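# Re-sync a clamp's lower jaw and close it on the bar

## Task

The clamp's two jaws sit on racks driven by one common pinion, but the lower jaw was refitted a tooth or more off, so the jaws do not reach the bar at the same moment. Opening the clamp fully lets that lower jaw come free of the pinion. Re-engage it so the two jaws travel in step, then close both jaws onto the bar. This must still hold once the robot lets go.

## Robot and tools

Robot: two seven-joint arms, left_arm and right_arm, each ending in a two-finger gripper. Base poses in the scene frame: left_arm (+0.010, +0.285, 0) m, quat_wxyz (+1.000, 0, 0, -0.007); right_arm (+0.045, -0.284, 0) m, quat_wxyz (+1.000, 0, 0, -0.010). A two-camera stand is fixed to the floor behind the arms.

Frames: the scene frame has its origin at table-top height, halfway between the nominal bases, +z up, +x out over the table, and left_arm on the +y side (image left/right may differ). Hand positions, orientations, velocities and Hand targets are reported in each arm's own base frame. The table and fixed cameras use the scene frame. Printed hand pose may be off by a few cm, more at long reach.

Gripper: fingers point along its +z and close along its y. end_effector_position is the spot between the pads when closed, about 2 cm short of the tips; closing pushes the tips roughly 10 mm further along +z, mostly while the pads are more than 40 mm apart.

execute_actions(actions, cameras): actions is a list of actions; each action is a table of up to 15 rows, one row per 1/30 s step, and a short table repeats its final row to fill 15. Every row is one flat list of 14 numbers in [-1, 1]: left_arm dx, dy, dz, rx, ry, rz, opening, then right_arm in the same order. The six pose numbers are offsets, along that arm's base axes, from its Hand target at the start of the action; every row counts from that same start, not from the row before, and each new action starts again from the current Hand target, so repeating an offset keeps moving. Scale: 1.0 = 0.6 m for dx, dy, dz and 180 degrees for the rotation vector rx, ry, rz; rotation is about the Hand target position. A translation longer than 1.0 may be shortened. Opening is absolute: +1 = fully open (0.084 m), -1 = closed. Six zeros re-command an arm's Hand target; the opening number is always a command, so resend the present opening to leave a gripper unchanged (0 means half open). Images come back only for an empty actions list or when cameras names them (["all"], a list of names, or []).

move(target, speed, blend, opening_speed, blocking, cameras): target is one 14-number row as above, or a list of up to 15 such rows; every row is an offset from the Hand targets at the call's start, not from the previous row. The whole list gets at most 10 s. speed is the path's top speed in m/s, 0.002 to 1, default 0.25 (turning up to twice that in rad/s), one value or one per target. blend in metres rounds corners of a list; 0 stops at each point. opening_speed (0.2 or more, per second on the -1 to +1 scale) ramps the fingers. blocking=false returns after about 0.5 s while the move continues. Paths are straight, finish together, take at least 0.5 s, and do not avoid obstacles or the other arm; grippers lag and can overshoot, especially with a nearly straight arm. Faster contact hits harder, and a target set deeper past contact presses harder. An opening change on the first target may make the paths pause; later targets' openings apply once everything has come to rest there. The result adds a move: line such as done, off_target, moving, held or fault, plus limits (paced = pose was clipped, held = steps withheld). An arm not named there is done (within 3 mm and 2 degrees).

wait(seconds 0 to 10): lets time pass holding the last commands; a running move continues. stop(): brakes a running move, needing some distance. zoom_image(camera, region=[x0, y0, x1, y1]): enlarges part of a camera's newest image, pixels from top-left, at most 504 wide and 504 high. clear_fault(arm): clears a reported torque fault on left_arm or right_arm only. finished_scene(scene): ends the current scene for good; give its number.

Results: end_effector_position (m), end_effector_quat_wxyz and velocities per arm; Joint velocities may show as within noise. Hand target is the last commanded pose after clipping, the base for later offsets. grip_measured is the measured opening on the command scale; the last Joint positions entry is the opening in metres. Tool commands lists current gripper commands. Joint torques include the arm's own weight, have per-unit offsets and noise; positive means toward a larger joint value.

Control behaviour: each step the command is clipped to within 70 mm and 16 degrees of the measured pose, then solved by damped IK, position first. Joints move at most 3.14 rad/s with a 0.16 s ramp. A gripper often stops short of its Hand target; resend (even zeros) or add the missing distance. To stop pushing into something, command the target back past the gripper. Large wrist turns can swing the elbow. A clearance check blocks commands bringing the arms too close (finger-to-finger excepted) but is not a guarantee; any moderate hit or squeeze between the arms, including one gripper closing on the other's fingers, can fail the task.

Gripping: command an opening clearly below grip_measured to hold; further below squeezes harder, about 24 N per pad up to about 6 cm wide. Fast closing can press harder.

Faults: contact torque at a joint's limit (N m: waist 43.7, shoulder 43.8, upper arm roll 27.9, elbow 27.9, forearm roll 27.9, wrist pitch 15, wrist roll 15.7) makes the arm back off and stop until clear_fault; so does a motor pinned at its torque limit for 1 s or overloaded too long. Heat from holding loads, stretching out or pushing at unreachable poses gives MOTOR HOT at 65 °C and an OVER-TEMPERATURE FAULT brake at 80 °C for 30 to 60 s or more.

Joint ranges (rad): waist -6.283 to 6.283, shoulder -2.059 to 2.094, upper arm roll -6.283 to 6.283, elbow -0.192 to 3.927 (straight at 2.742), forearm roll -6.283 to 6.283, wrist pitch -1.693 to 3.142, wrist roll -6.283 to 6.283.

Cameras, all 896x504: cam_head_left, cam_head_right, cam_high, cam_low, cam_left_wrist, cam_right_wrist; approximate pinhole intrinsics are provided. The scene keeps running between calls, holding the last command.

Avoid: anything falling or being left off the table, releasing moving parts, slams, hard hits on fixed or heavy objects, very hard pushes, and arm stops of any kind.

Each tool is called as a command line: name --argument value for each argument, lists and objects as JSON in quotes; but a table of rows of numbers goes row by row, as --pt "numbers of a row", without its own name.

## Session

execute_actions --actions '[]'

Scene clock: 0.00 s.
left_arm: end_effector_position=(+0.1913, +0.0920, +0.1228) grip_measured=+1.00 end_effector_quat_wxyz=(+0.197, +0.198, -0.632, +0.723) | right_arm: end_effector_position=(+0.7430, -0.0789, +0.2005) grip_measured=+1.00 end_effector_quat_wxyz=(-0.023, +0.786, -0.016, +0.618)
Joint positions: left_arm=[-0.701 -1.558 2.002 0.879 0.19 1.703 2.897 0.084] | right_arm=[-0.664 0.908 0.706 1.305 -0.063 -0.734 -0.463 0.084]
Joint velocities: within noise
Joint torques (N m): no reading
Hand target: left_arm +0.1913, +0.0920, +0.1228; +0.197, +0.198, -0.632, +0.723 | right_arm +0.7430, -0.0789, +0.2005; -0.023, +0.786, -0.016, +0.618
Tool commands: left_gripper/opening=+1.0 right_gripper/opening=+1.0

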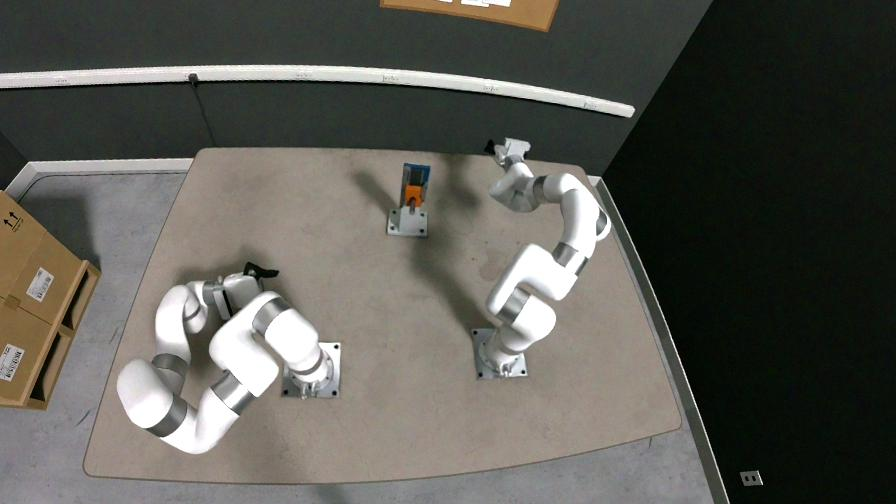

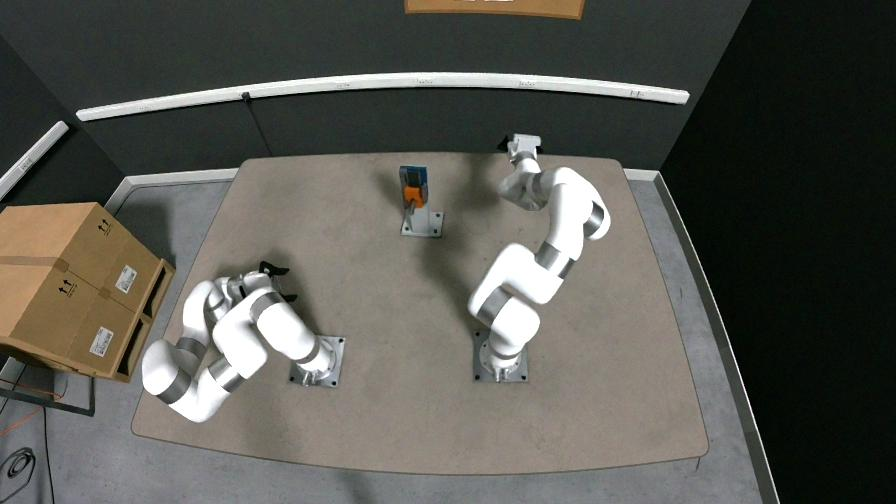

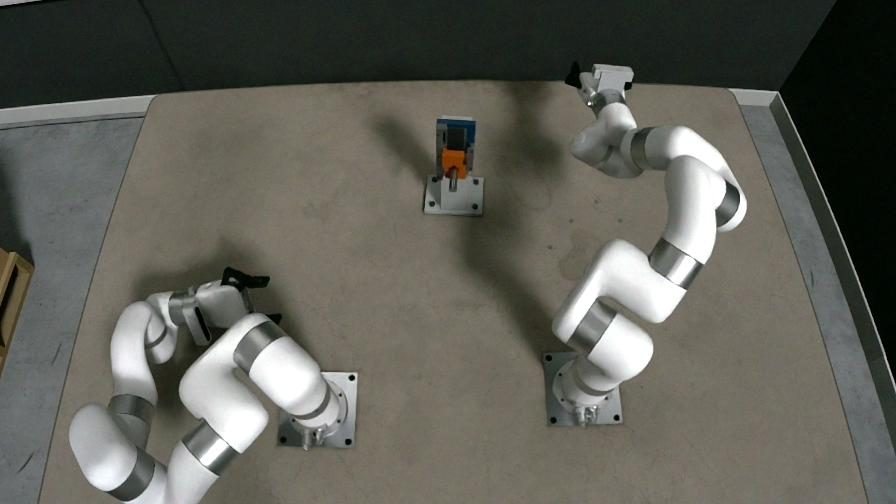

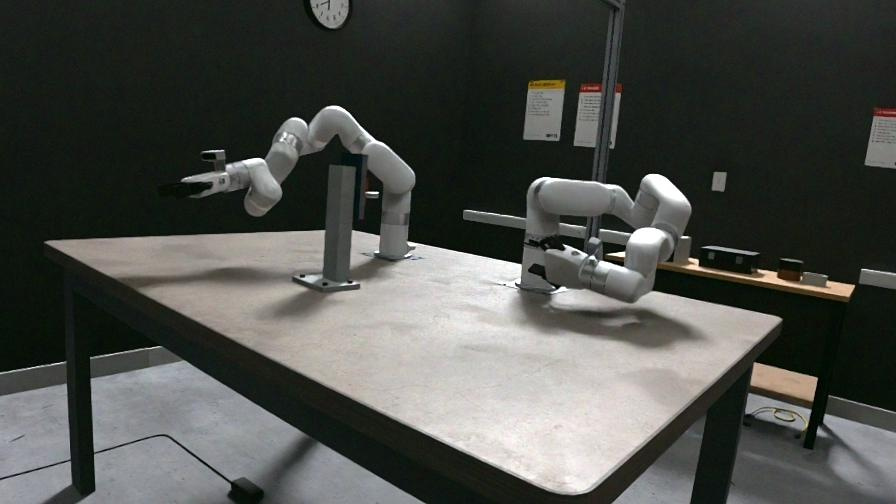

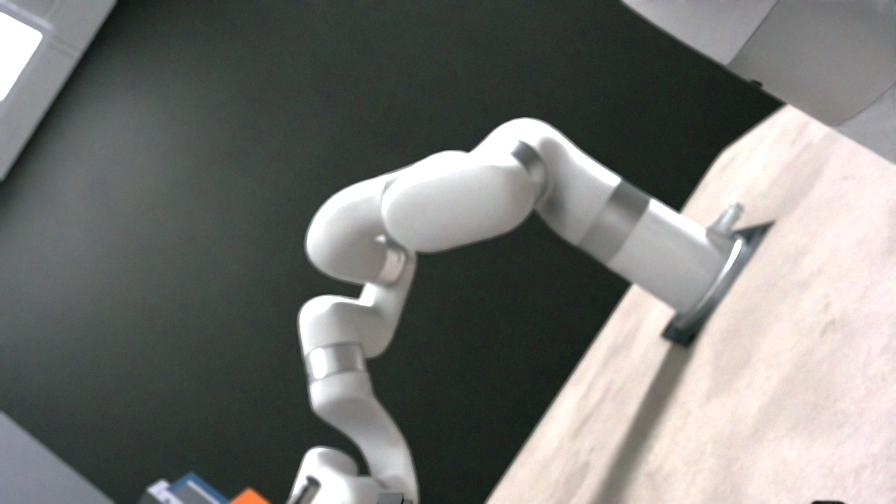

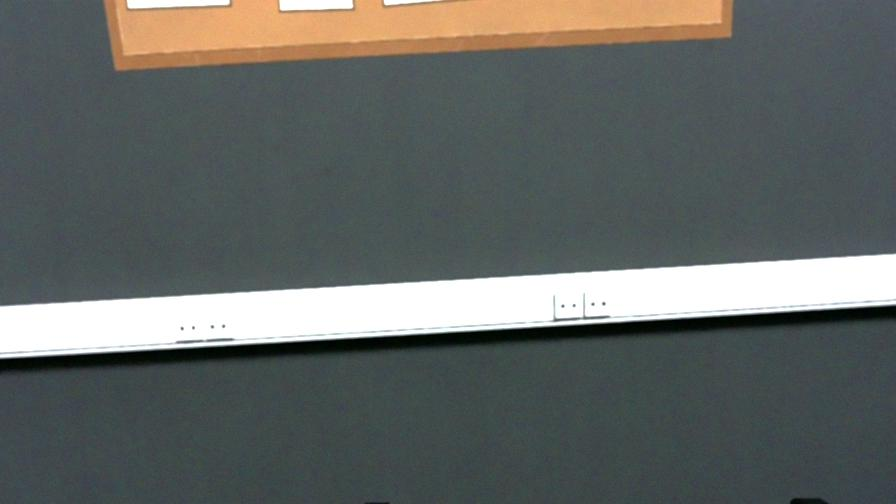

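zoom_image --camera "cam_high" --region '[400, 100, 510, 230]'

zoom_image --camera "cam_low" --region '[280, 130, 400, 300]'

zoom_image --camera "cam_head_left" --region '[370, 145, 450, 245]'

zoom_image --camera "cam_head_right" --region '[380, 145, 460, 245]'

zoom_image --camera "cam_left_wrist" --region '[100, 430, 440, 504]'

Scaled by 3.877 from the camera's 896x504 image, which has a finer 1280x720 frame.

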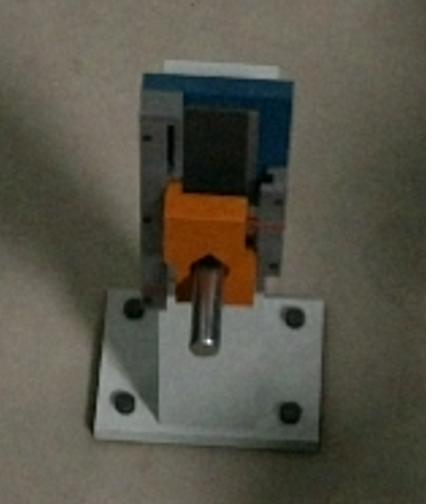

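Scaled by 2.965 from the camera's 896x504 image, which has a finer 1280x720 frame.

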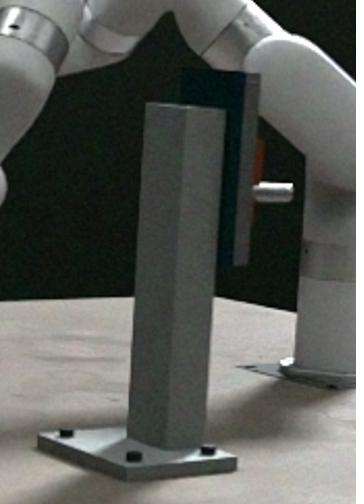

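Scaled by 5.040 from the camera's 896x504 image, which has a finer 1280x720 frame.

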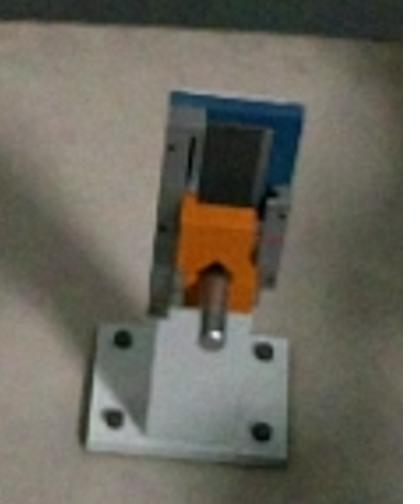

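Scaled by 5.040 from the camera's 896x504 image, which has a finer 1280x720 frame.

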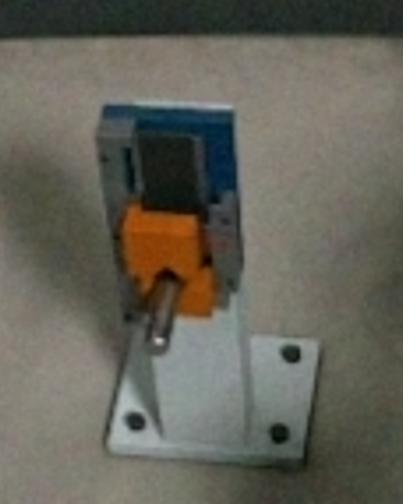

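Scaled by 1.482 from the camera's 896x504 image, which has a finer 1280x720 frame.

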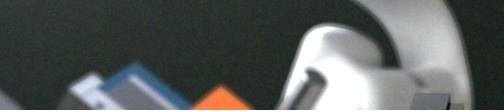

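move --pt "0 0 0 0 0 0 1 -0.6 0.1 0.15 0 -0.04 0 1" --pt "0 0 0 0 0 0 1 -0.72 0.5 0.2 0 -0.076 0 1" --blend '[0.05, 0]' --speed 0.3 --cameras '["cam_right_wrist", "cam_high", "cam_low"]'

Scene clock: 4.57 s.
left_arm: end_effector_position=(+0.1913, +0.0920, +0.1228) grip_measured=+1.00 end_effector_quat_wxyz=(+0.197, +0.198, -0.632, +0.723) | right_arm: end_effector_position=(+0.4383, -0.0265, +0.2729) grip_measured=+1.00 end_effector_quat_wxyz=(-0.021, +0.747, -0.016, +0.664)
Joint positions: left_arm=[-0.701 -1.558 2.002 0.879 0.19 1.703 2.897 0.084] | right_arm=[-1.036 0.062 0.877 0.159 -0.168 -1.329 0.024 0.084]
Joint torques (N m): left_arm=[0.57 15.91 -14.07 -3.65 -2.39 1.13 -0.19] | right_arm=[7.67 -1.95 2.75 10.14 1.79 -3.81 -1.86]
Hand target: left_arm +0.1913, +0.0920, +0.1228; +0.197, +0.198, -0.632, +0.723 | right_arm +0.4383, -0.0264, +0.2730; -0.021, +0.747, -0.016, +0.664 (not the last commanded pose)
Off the commanded pose: left_arm 0.000 m, 0 deg | right_arm 0.282 m, 7 deg.
move: held (right_arm; a check stopped the path); path passed 0 of 2 targets; limits=held
pose unreachable (right arm): on one or more control steps of this call, first in action 0 (counted from 0), this arm could not follow its commanded pose, so it was not sent that pose on those steps. It may still have moved: this result reports where it is.
cause: moving toward the commanded pose would bring two parts of the arm too close to each other (joints 3 (upper arm roll) to 5 (forearm roll) lie between them).
Images, in order (width x height): cam_high 896x504, cam_low 896x504, cam_right_wrist 896x504.

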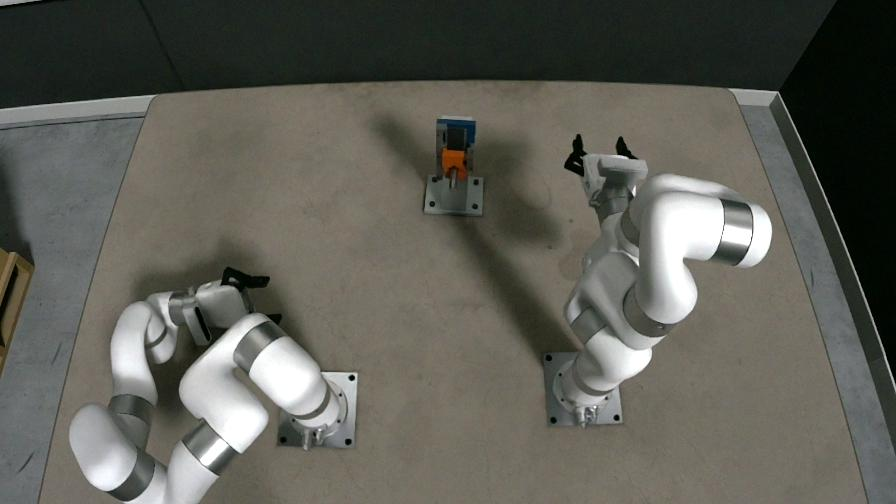

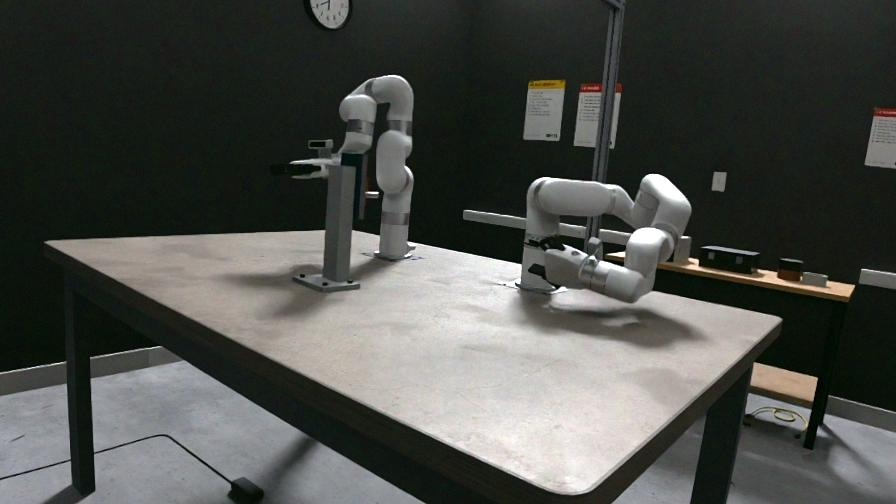

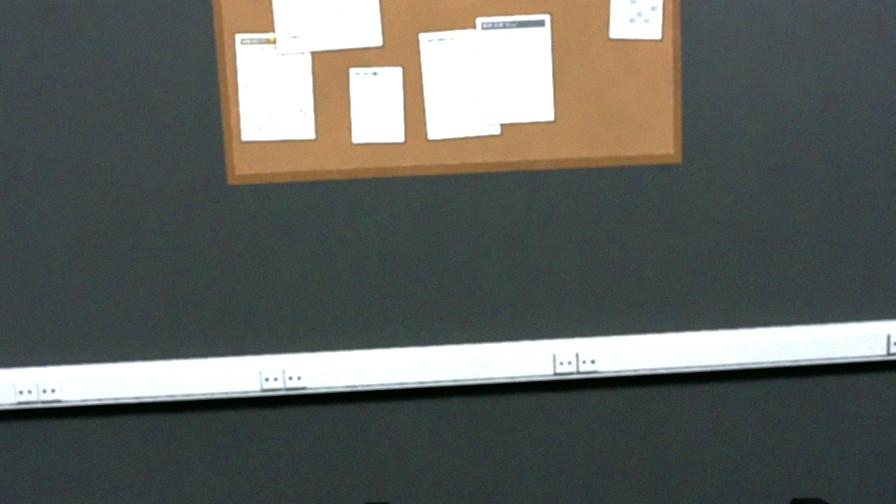

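move --target '[0,0,0,0,0,0,1, -0.05,0.08,0.08,0,0,0.26,1]' --speed 0.4 --cameras '["cam_right_wrist", "cam_high"]'

Scene clock: 7.00 s.
left_arm: end_effector_position=(+0.1913, +0.0920, +0.1228) grip_measured=+1.00 end_effector_quat_wxyz=(+0.197, +0.198, -0.632, +0.723) | right_arm: end_effector_position=(+0.4082, +0.0215, +0.3210) grip_measured=+1.00 end_effector_quat_wxyz=(-0.283, +0.692, +0.282, +0.602)
Joint positions: left_arm=[-0.701 -1.558 2.002 0.879 0.19 1.703 2.897 0.084] | right_arm=[-1.272 0.18 0.649 0.634 -1.577 -1.319 0.543 0.084]
Joint torques (N m): left_arm=[0.61 15.72 -14.05 -3.76 -2.32 1.17 -0.26] | right_arm=[7.23 -5.84 3.57 11.94 -0.8 -3.61 1.68]
Hand target: left_arm +0.1913, +0.0920, +0.1228; +0.197, +0.198, -0.632, +0.723 | right_arm +0.4083, +0.0216, +0.3210; -0.283, +0.692, +0.282, +0.602
Off the commanded pose: left_arm 0.000 m, 0 deg | right_arm 0.000 m, 0 deg.
move: done
Images, in order (width x height): cam_high 896x504, cam_right_wrist 896x504.

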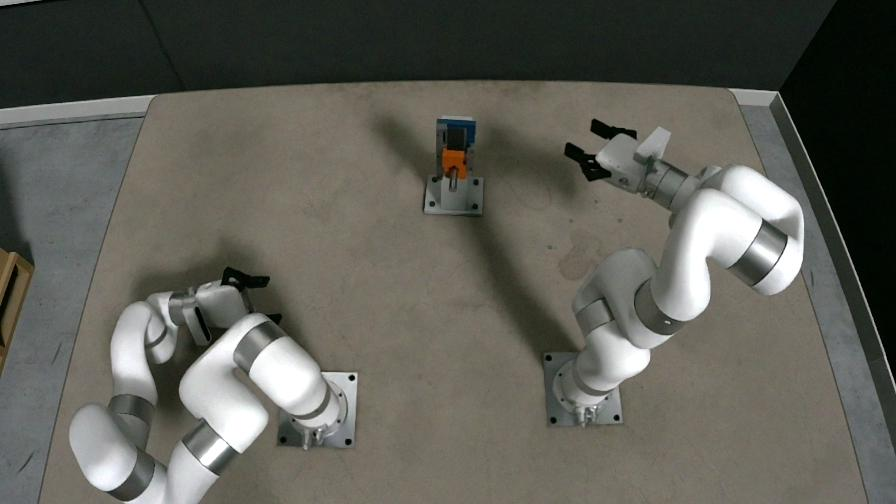

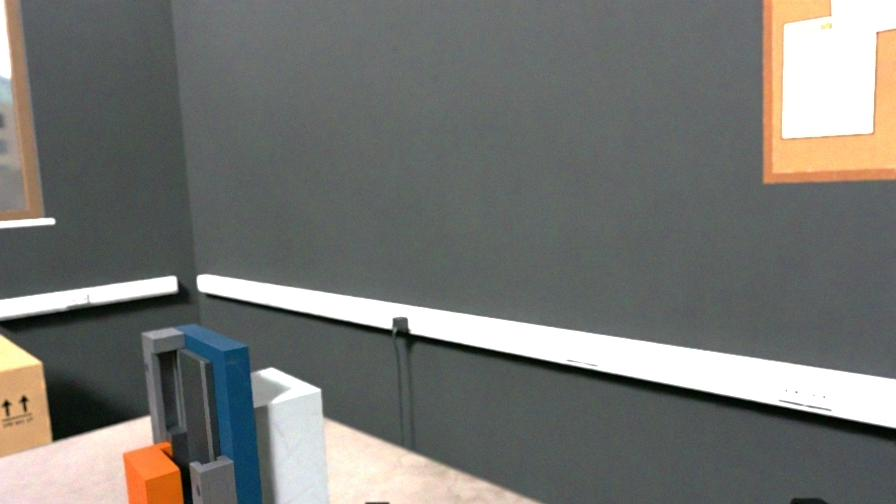

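move --target '[0,0,0,0,0,0,1, -0.15,0.03,-0.06,-0.04,0.035,0.05,1]' --speed 0.4 --cameras '["cam_right_wrist", "cam_high"]'

zoom_image --camera "cam_right_wrist" --region '[200, 50, 700, 504]'

Scene clock: 8.87 s.
left_arm: end_effector_position=(+0.1913, +0.0920, +0.1228) grip_measured=+1.00 end_effector_quat_wxyz=(+0.197, +0.198, -0.632, +0.723) | right_arm: end_effector_position=(+0.3183, +0.0396, +0.2850) grip_measured=+1.00 end_effector_quat_wxyz=(-0.300, +0.716, +0.357, +0.520)
Joint positions: left_arm=[-0.701 -1.558 2.002 0.879 0.19 1.703 2.897 0.084] | right_arm=[-1.346 0.019 0.579 0.493 -1.867 -1.393 0.54 0.084]
Joint torques (N m): left_arm=[0.33 16.13 -14.15 -3.55 -2.36 1.18 -0.12] | right_arm=[-6.61 -12.52 -2 6.67 -0.98 -3.79 -1.98]
Hand target: left_arm +0.1913, +0.0920, +0.1228; +0.197, +0.198, -0.632, +0.723 | right_arm +0.3183, +0.0396, +0.2850; -0.300, +0.716, +0.357, +0.520
Off the commanded pose: left_arm 0.000 m, 0 deg | right_arm 0.000 m, 0 deg.
move: done
Images, in order (width x height): cam_high 896x504, cam_right_wrist 896x504.

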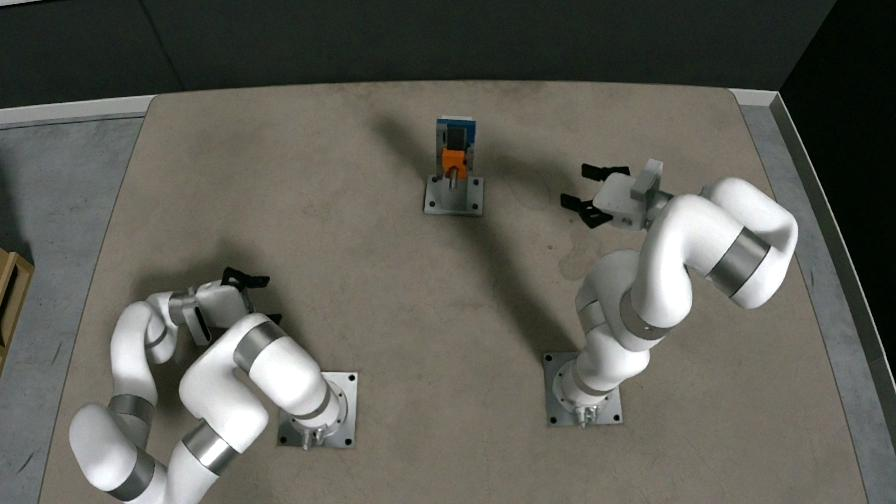

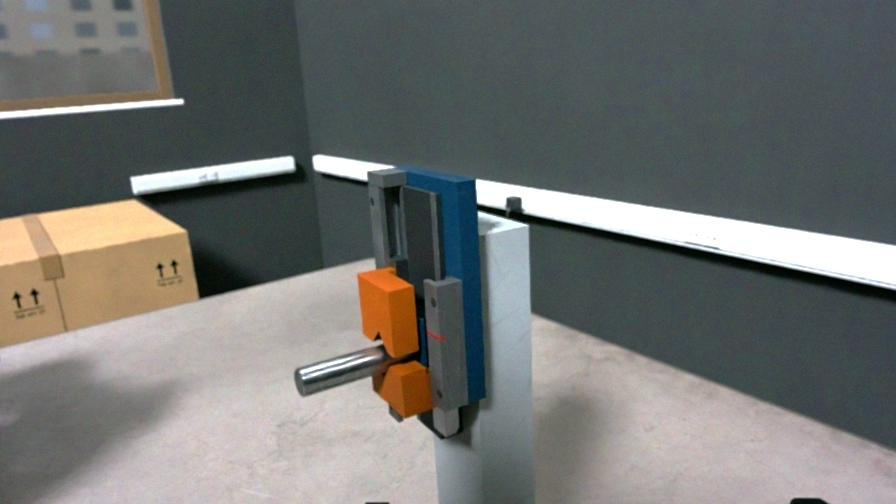

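Scaled by 1.008 from the camera's 896x504 image, which has a finer 1280x720 frame.

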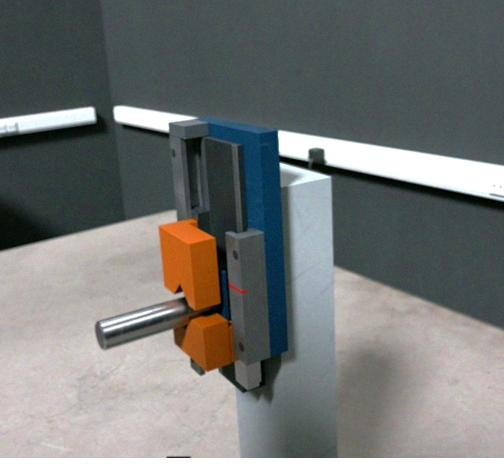

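zoom_image --camera "cam_right_wrist" --region '[280, 150, 520, 450]'

zoom_image --camera "cam_right_wrist" --region '[350, 240, 500, 450]'

Scaled by 1.680 from the camera's 896x504 image, which has a finer 1280x720 frame.

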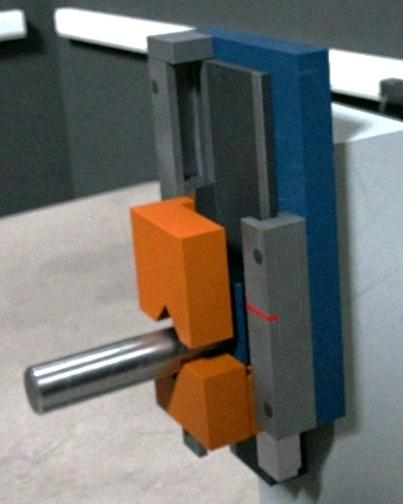

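Scaled by 2.400 from the camera's 896x504 image, which has a finer 1280x720 frame.

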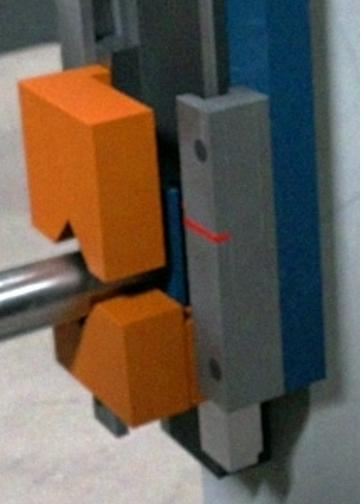

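move --pt "0 0 0 0 0 0 1 0.05 0.15 0.05 0.02 0 -0.08 1" --pt "0 0 0 0 0 0 1 -0.03 0.37 0.05 0.03 -0.01 -0.18 1" --blend '[0.05, 0]' --speed 0.4 --cameras '["cam_right_wrist", "cam_high"]'

zoom_image --camera "cam_right_wrist" --region '[280, 150, 620, 504]'

Scene clock: 12.70 s.
left_arm: end_effector_position=(+0.1913, +0.0920, +0.1228) grip_measured=+1.00 end_effector_quat_wxyz=(+0.197, +0.198, -0.632, +0.723) | right_arm: end_effector_position=(+0.3138, +0.1861, +0.3171) grip_measured=+1.00 end_effector_quat_wxyz=(-0.262, +0.731, +0.237, +0.584)
Joint positions: left_arm=[-0.701 -1.558 2.002 0.879 0.19 1.703 2.897 0.084] | right_arm=[-0.95 -0.7 0.788 0.091 -0.992 -1.456 0.882 0.084]
Joint torques (N m): left_arm=[0.54 15.83 -13.96 -3.7 -2.25 1.23 -0.28] | right_arm=[-6.18 5.97 -1.31 12.83 -0.76 -3.33 -1.84]
Hand target: left_arm +0.1913, +0.0920, +0.1228; +0.197, +0.198, -0.632, +0.723 | right_arm +0.3138, +0.1861, +0.3171; -0.262, +0.731, +0.237, +0.584 (not the last commanded pose)
Off the commanded pose: left_arm 0.000 m, 0 deg | right_arm 0.077 m, 17 deg.
led back after a hold (right arm): the arm was led back toward your command in small steps, so it may still be short of it.
move: held (right_arm; a check stopped the path); limits=held
pose unreachable (right arm): on one or more control steps of this call, first in action 0 (counted from 0), this arm could not follow its commanded pose, so it was not sent that pose on those steps. It may still have moved: this result reports where it is.
cause: moving toward the commanded pose would bring two parts of the arm too close to each other (joints 3 (upper arm roll) to 5 (forearm roll) lie between them).
Images, in order (width x height): cam_high 896x504, cam_right_wrist 896x504.

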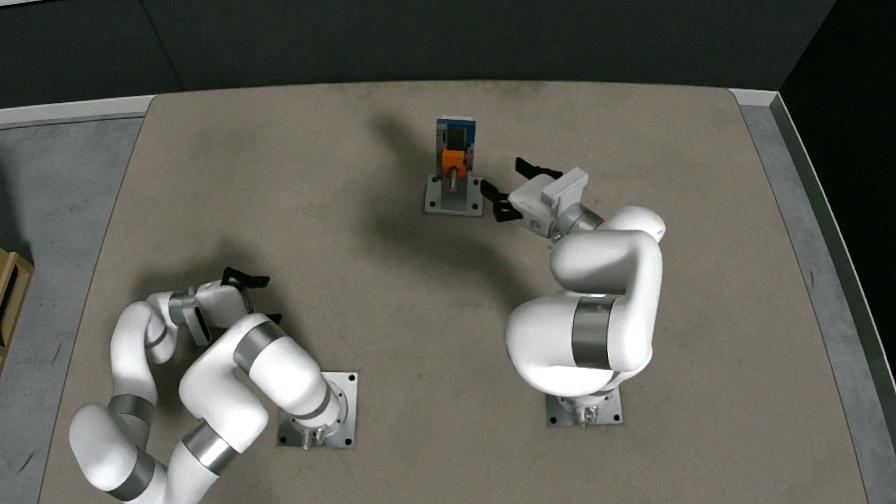

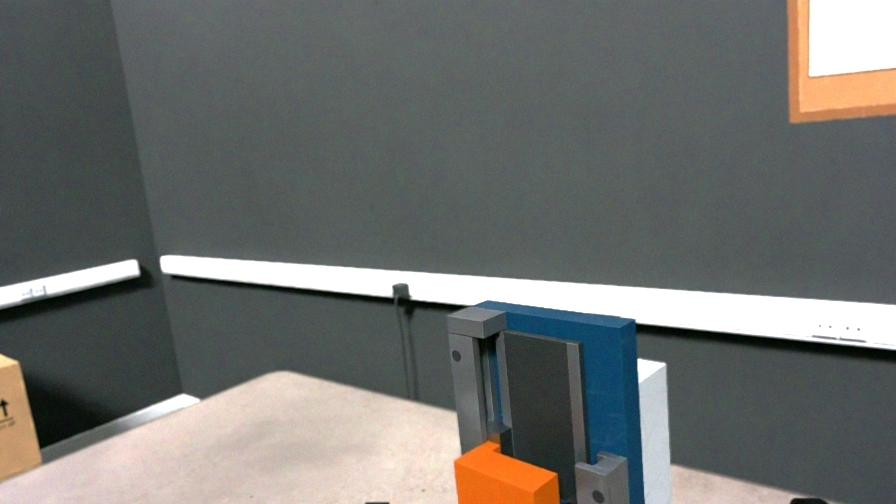

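Scaled by 1.424 from the camera's 896x504 image, which has a finer 1280x720 frame.

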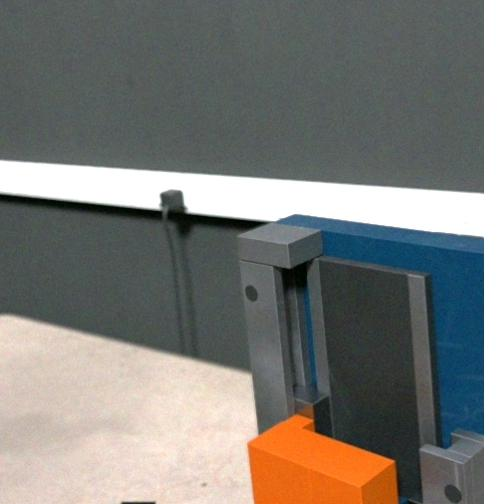

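move --target '[0,0,0,0,0,0,1, -0.02,-0.02,-0.17,0,0,0,1]' --speed 0.4 --cameras '["cam_right_wrist", "cam_high"]'

zoom_image --camera "cam_right_wrist" --region '[350, 50, 750, 504]'

Scene clock: 14.33 s.
left_arm: end_effector_position=(+0.1913, +0.0920, +0.1228) grip_measured=+1.00 end_effector_quat_wxyz=(+0.197, +0.198, -0.632, +0.723) | right_arm: end_effector_position=(+0.3133, +0.1857, +0.3131) grip_measured=+1.00 end_effector_quat_wxyz=(-0.262, +0.731, +0.237, +0.584)
Joint positions: left_arm=[-0.701 -1.558 2.002 0.879 0.19 1.703 2.897 0.084] | right_arm=[-0.953 -0.685 0.802 0.082 -0.98 -1.458 0.857 0.084]
Joint torques (N m): left_arm=[0.55 16.09 -14 -3.72 -2.27 1.16 -0.21] | right_arm=[7.58 -3 -5.57 12.87 -0.69 0.21 1.66]
Hand target: left_arm +0.1913, +0.0920, +0.1228; +0.197, +0.198, -0.632, +0.723 | right_arm +0.3133, +0.1857, +0.3131; -0.262, +0.731, +0.237, +0.584 (not the last commanded pose)
Off the commanded pose: left_arm 0.000 m, 0 deg | right_arm 0.099 m, 0 deg.
move: held (right_arm; a check stopped the path); limits=held
pose unreachable (right arm): on one or more control steps of this call, first in action 0 (counted from 0), this arm could not follow its commanded pose, so it was not sent that pose on those steps. It may still have moved: this result reports where it is.
cause: moving toward the commanded pose would bring two parts of the arm too close to each other (joints 3 (upper arm roll) to 5 (forearm roll) lie between them).
Images, in order (width x height): cam_high 896x504, cam_right_wrist 896x504.

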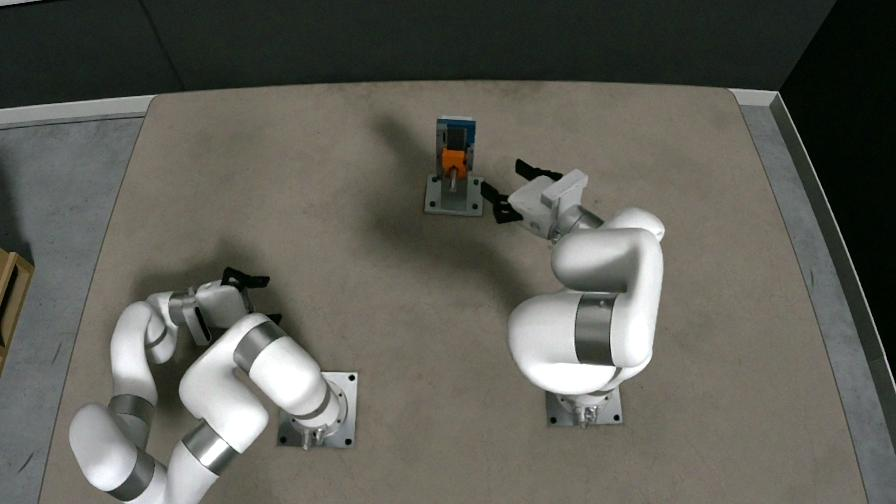

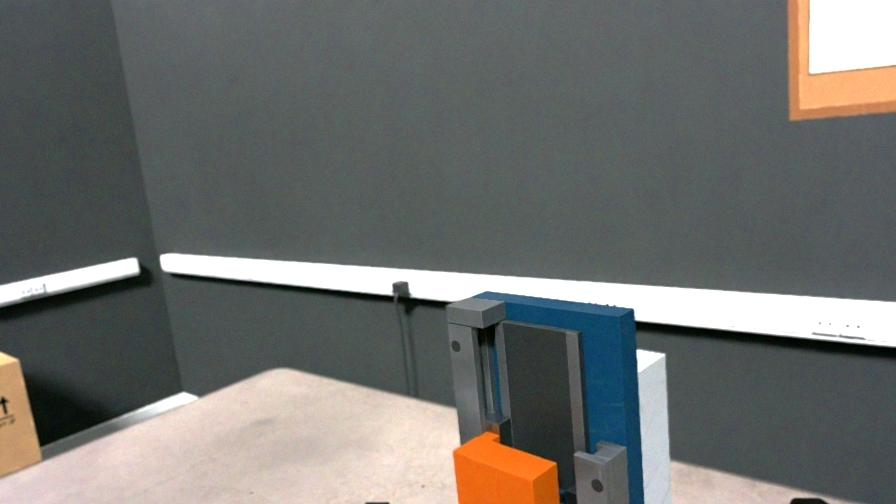

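Scaled by 1.110 from the camera's 896x504 image, which has a finer 1280x720 frame.

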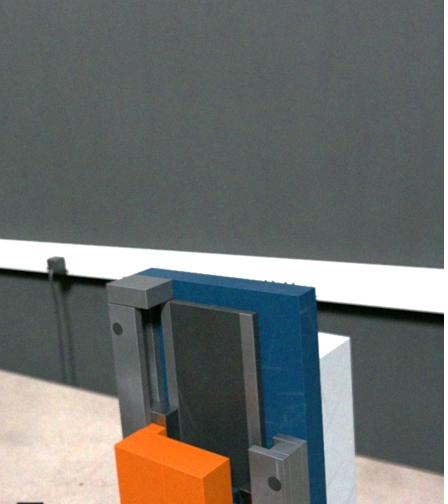

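move --pt "0 0 0 0 0 0 1 0.03 0.05 0.178 -0.05 0.085 -0.105 1" --pt "0 0 0 0 0 0 1 -0.05 0.157 0.2 -0.1 0.171 -0.21 1" --blend '[0.05, 0]' --speed 0.4 --cameras '["cam_right_wrist", "cam_high"]'

zoom_image --camera "cam_right_wrist" --region '[350, 150, 600, 450]'

Scene clock: 19.37 s.
left_arm: end_effector_position=(+0.1913, +0.0920, +0.1228) grip_measured=+1.00 end_effector_quat_wxyz=(+0.197, +0.198, -0.632, +0.723) | right_arm: end_effector_position=(+0.2833, +0.2799, +0.4331) grip_measured=+1.00 end_effector_quat_wxyz=(+0.000, +0.924, +0.001, +0.383)
Joint positions: left_arm=[-0.701 -1.558 2.002 0.879 0.19 1.703 2.897 0.084] | right_arm=[-1.155 -1.232 0.679 1.378 -2.098 -1.512 2.991 0.084]
Joint torques (N m): left_arm=[0.63 15.98 -13.85 -3.69 -2.19 1.23 -0.2] | right_arm=[-6.35 18.69 -5.55 6.38 -1.55 -1.59 1.6]
Hand target: left_arm +0.1913, +0.0920, +0.1228; +0.197, +0.198, -0.632, +0.723 | right_arm +0.2833, +0.2799, +0.4331; +0.000, +0.924, +0.001, +0.383
Off the commanded pose: left_arm 0.000 m, 0 deg | right_arm 0.000 m, 0 deg.
move: done
Images, in order (width x height): cam_high 896x504, cam_right_wrist 896x504.

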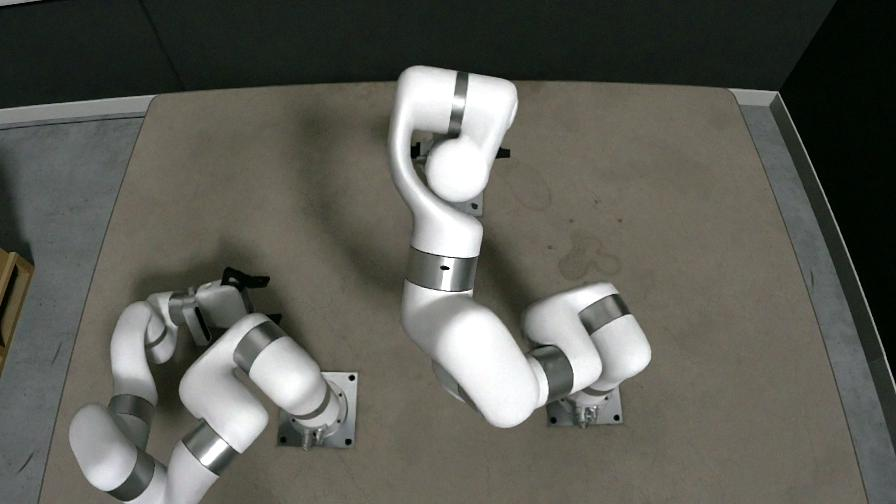

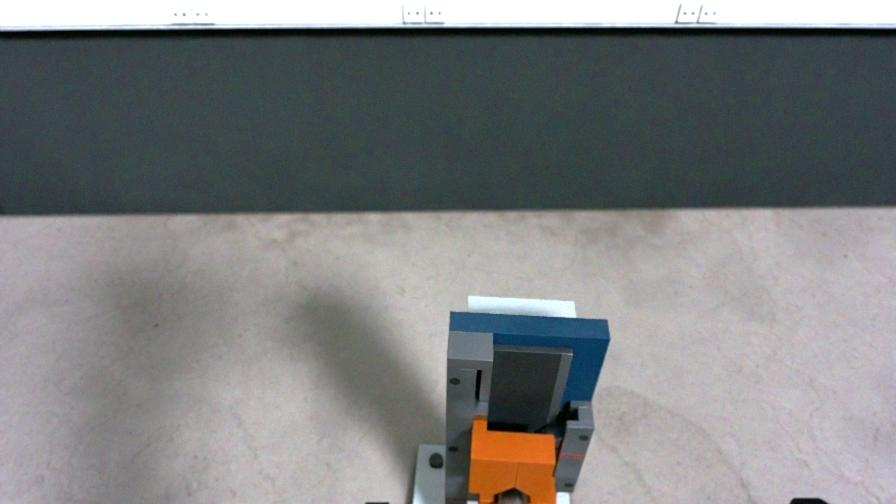

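Scaled by 1.680 from the camera's 896x504 image, which has a finer 1280x720 frame.

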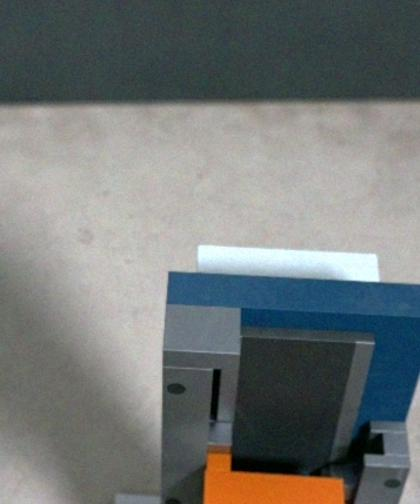

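move --target '[0,0,0,0,0,0,1, 0,0,-0.2,0,-0.11,0,1]' --speed 0.4 --cameras '["cam_right_wrist"]'

zoom_image --camera "cam_right_wrist" --region '[400, 150, 650, 500]'

Scene clock: 21.60 s.
left_arm: end_effector_position=(+0.1913, +0.0920, +0.1228) grip_measured=+1.00 end_effector_quat_wxyz=(+0.197, +0.198, -0.632, +0.723) | right_arm: end_effector_position=(+0.2833, +0.2799, +0.3131) grip_measured=+1.00 end_effector_quat_wxyz=(+0.000, +0.844, +0.000, +0.536)
Joint positions: left_arm=[-0.701 -1.558 2.002 0.879 0.19 1.703 2.897 0.084] | right_arm=[-0.857 -1.772 0.777 0.758 -1.874 -1.129 2.976 0.084]
Joint torques (N m): left_arm=[0.48 16.22 -13.96 -3.6 -2.27 1.26 -0.21] | right_arm=[7.71 8.46 -6.27 0.15 2.04 2.74 1.73]
Hand target: left_arm +0.1913, +0.0920, +0.1228; +0.197, +0.198, -0.632, +0.723 | right_arm +0.2833, +0.2799, +0.3131; +0.000, +0.844, +0.001, +0.536
Off the commanded pose: left_arm 0.000 m, 0 deg | right_arm 0.000 m, 0 deg.
move: done
Images, in order (width x height): cam_right_wrist 896x504.

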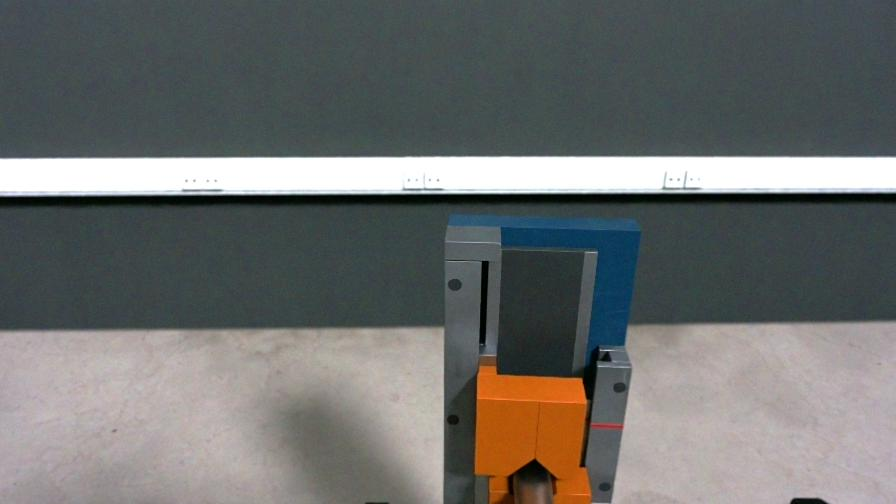

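Scaled by 1.440 from the camera's 896x504 image, which has a finer 1280x720 frame.

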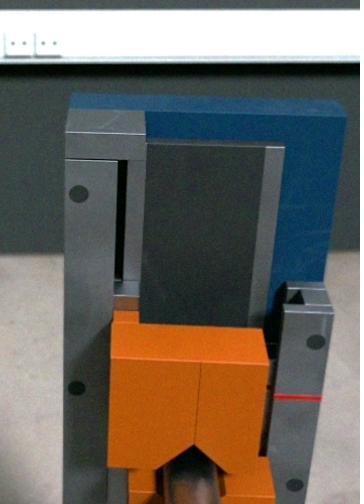

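move --target '[0,0,0,0,0,0,1, 0.03,0,-0.16,0,-0.06,0,1]' --speed 0.4 --cameras '["cam_right_wrist", "cam_low"]'

zoom_image --camera "cam_right_wrist" --region '[400, 150, 650, 500]'

zoom_image --camera "cam_right_wrist" --region '[450, 300, 650, 500]'

Scene clock: 23.33 s.
left_arm: end_effector_position=(+0.1913, +0.0920, +0.1228) grip_measured=+1.00 end_effector_quat_wxyz=(+0.197, +0.198, -0.632, +0.723) | right_arm: end_effector_position=(+0.3013, +0.2799, +0.2171) grip_measured=+1.00 end_effector_quat_wxyz=(+0.000, +0.790, +0.000, +0.613)
Joint positions: left_arm=[-0.701 -1.558 2.002 0.879 0.19 1.703 2.897 0.084] | right_arm=[-0.604 -2.056 1.156 0.572 -1.696 -0.877 3.196 0.084]
Joint torques (N m): left_arm=[0.39 16.05 -13.92 -3.72 -2.08 1.18 -0.13] | right_arm=[7.56 0.1 -6.65 0.73 -1.88 3.01 1.58]
Hand target: left_arm +0.1913, +0.0920, +0.1228; +0.197, +0.198, -0.632, +0.723 | right_arm +0.3013, +0.2799, +0.2171; +0.000, +0.790, +0.000, +0.613
Off the commanded pose: left_arm 0.000 m, 0 deg | right_arm 0.000 m, 0 deg.
joint sent to its limit (right arm) — joint 2 (shoulder), lower limit. The joint targets still meet the commanded pose.
move: done
Images, in order (width x height): cam_low 896x504, cam_right_wrist 896x504.

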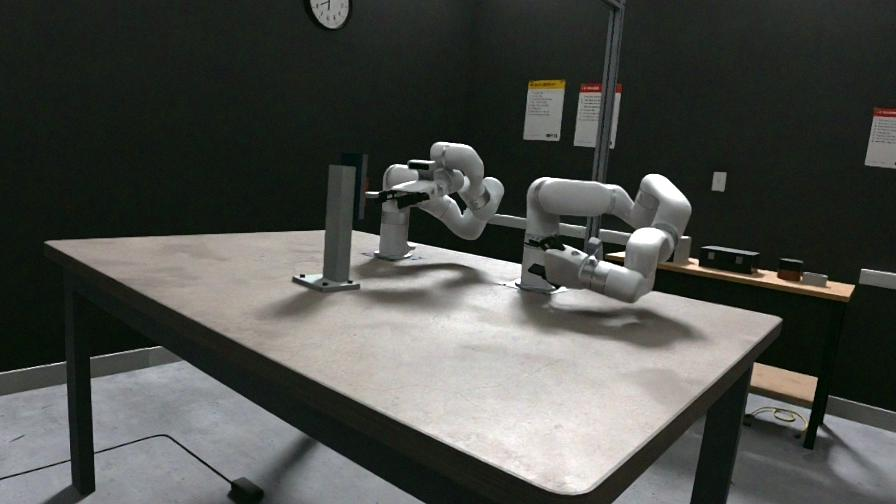

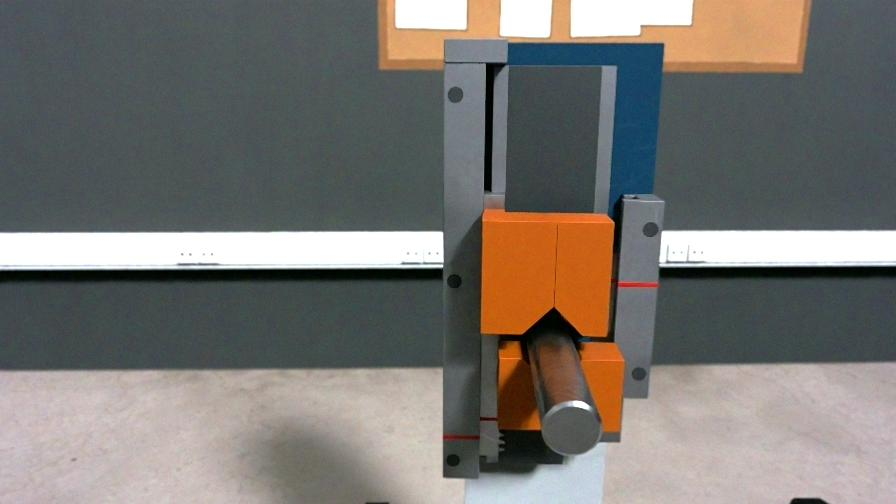

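Scaled by 1.440 from the camera's 896x504 image, which has a finer 1280x720 frame.

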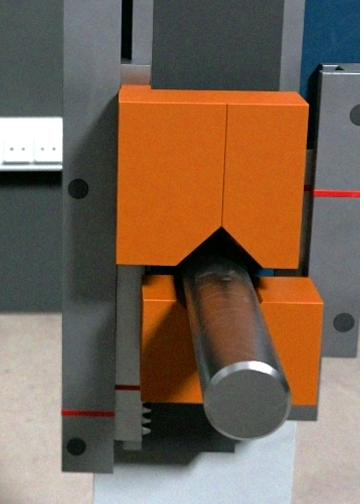

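Scaled by 2.520 from the camera's 896x504 image, which has a finer 1280x720 frame.

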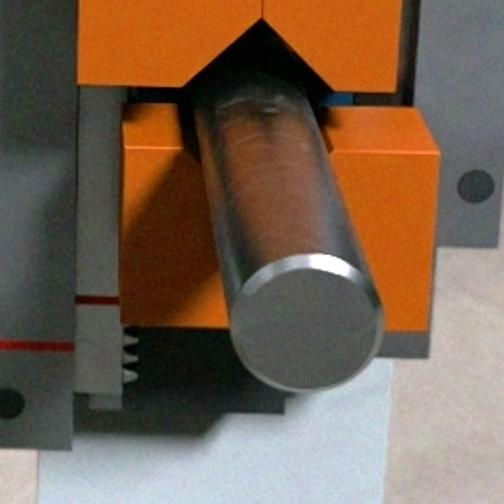

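zoom_image --camera "cam_right_wrist" --region '[570, 180, 680, 300]'

zoom_image --camera "cam_right_wrist" --region '[430, 380, 530, 490]'

Scaled by 4.200 from the camera's 896x504 image, which has a finer 1280x720 frame.

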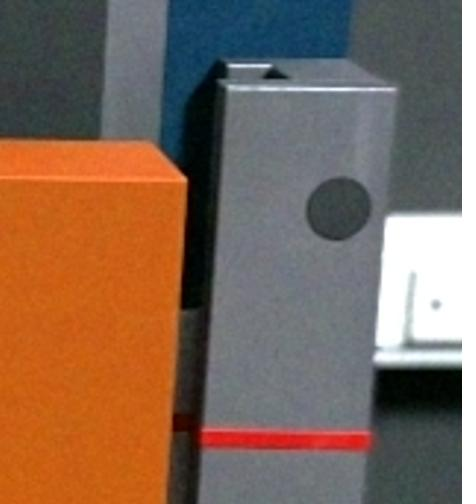

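Scaled by 4.582 from the camera's 896x504 image, which has a finer 1280x720 frame.

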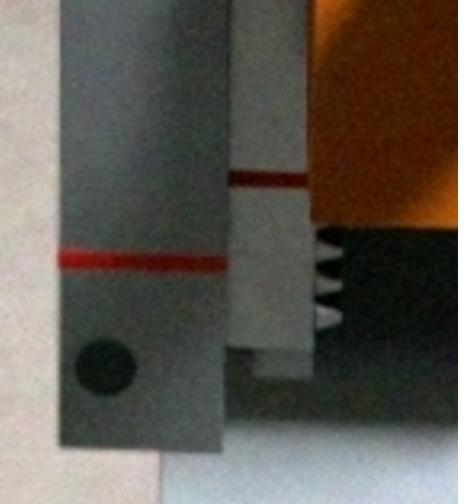

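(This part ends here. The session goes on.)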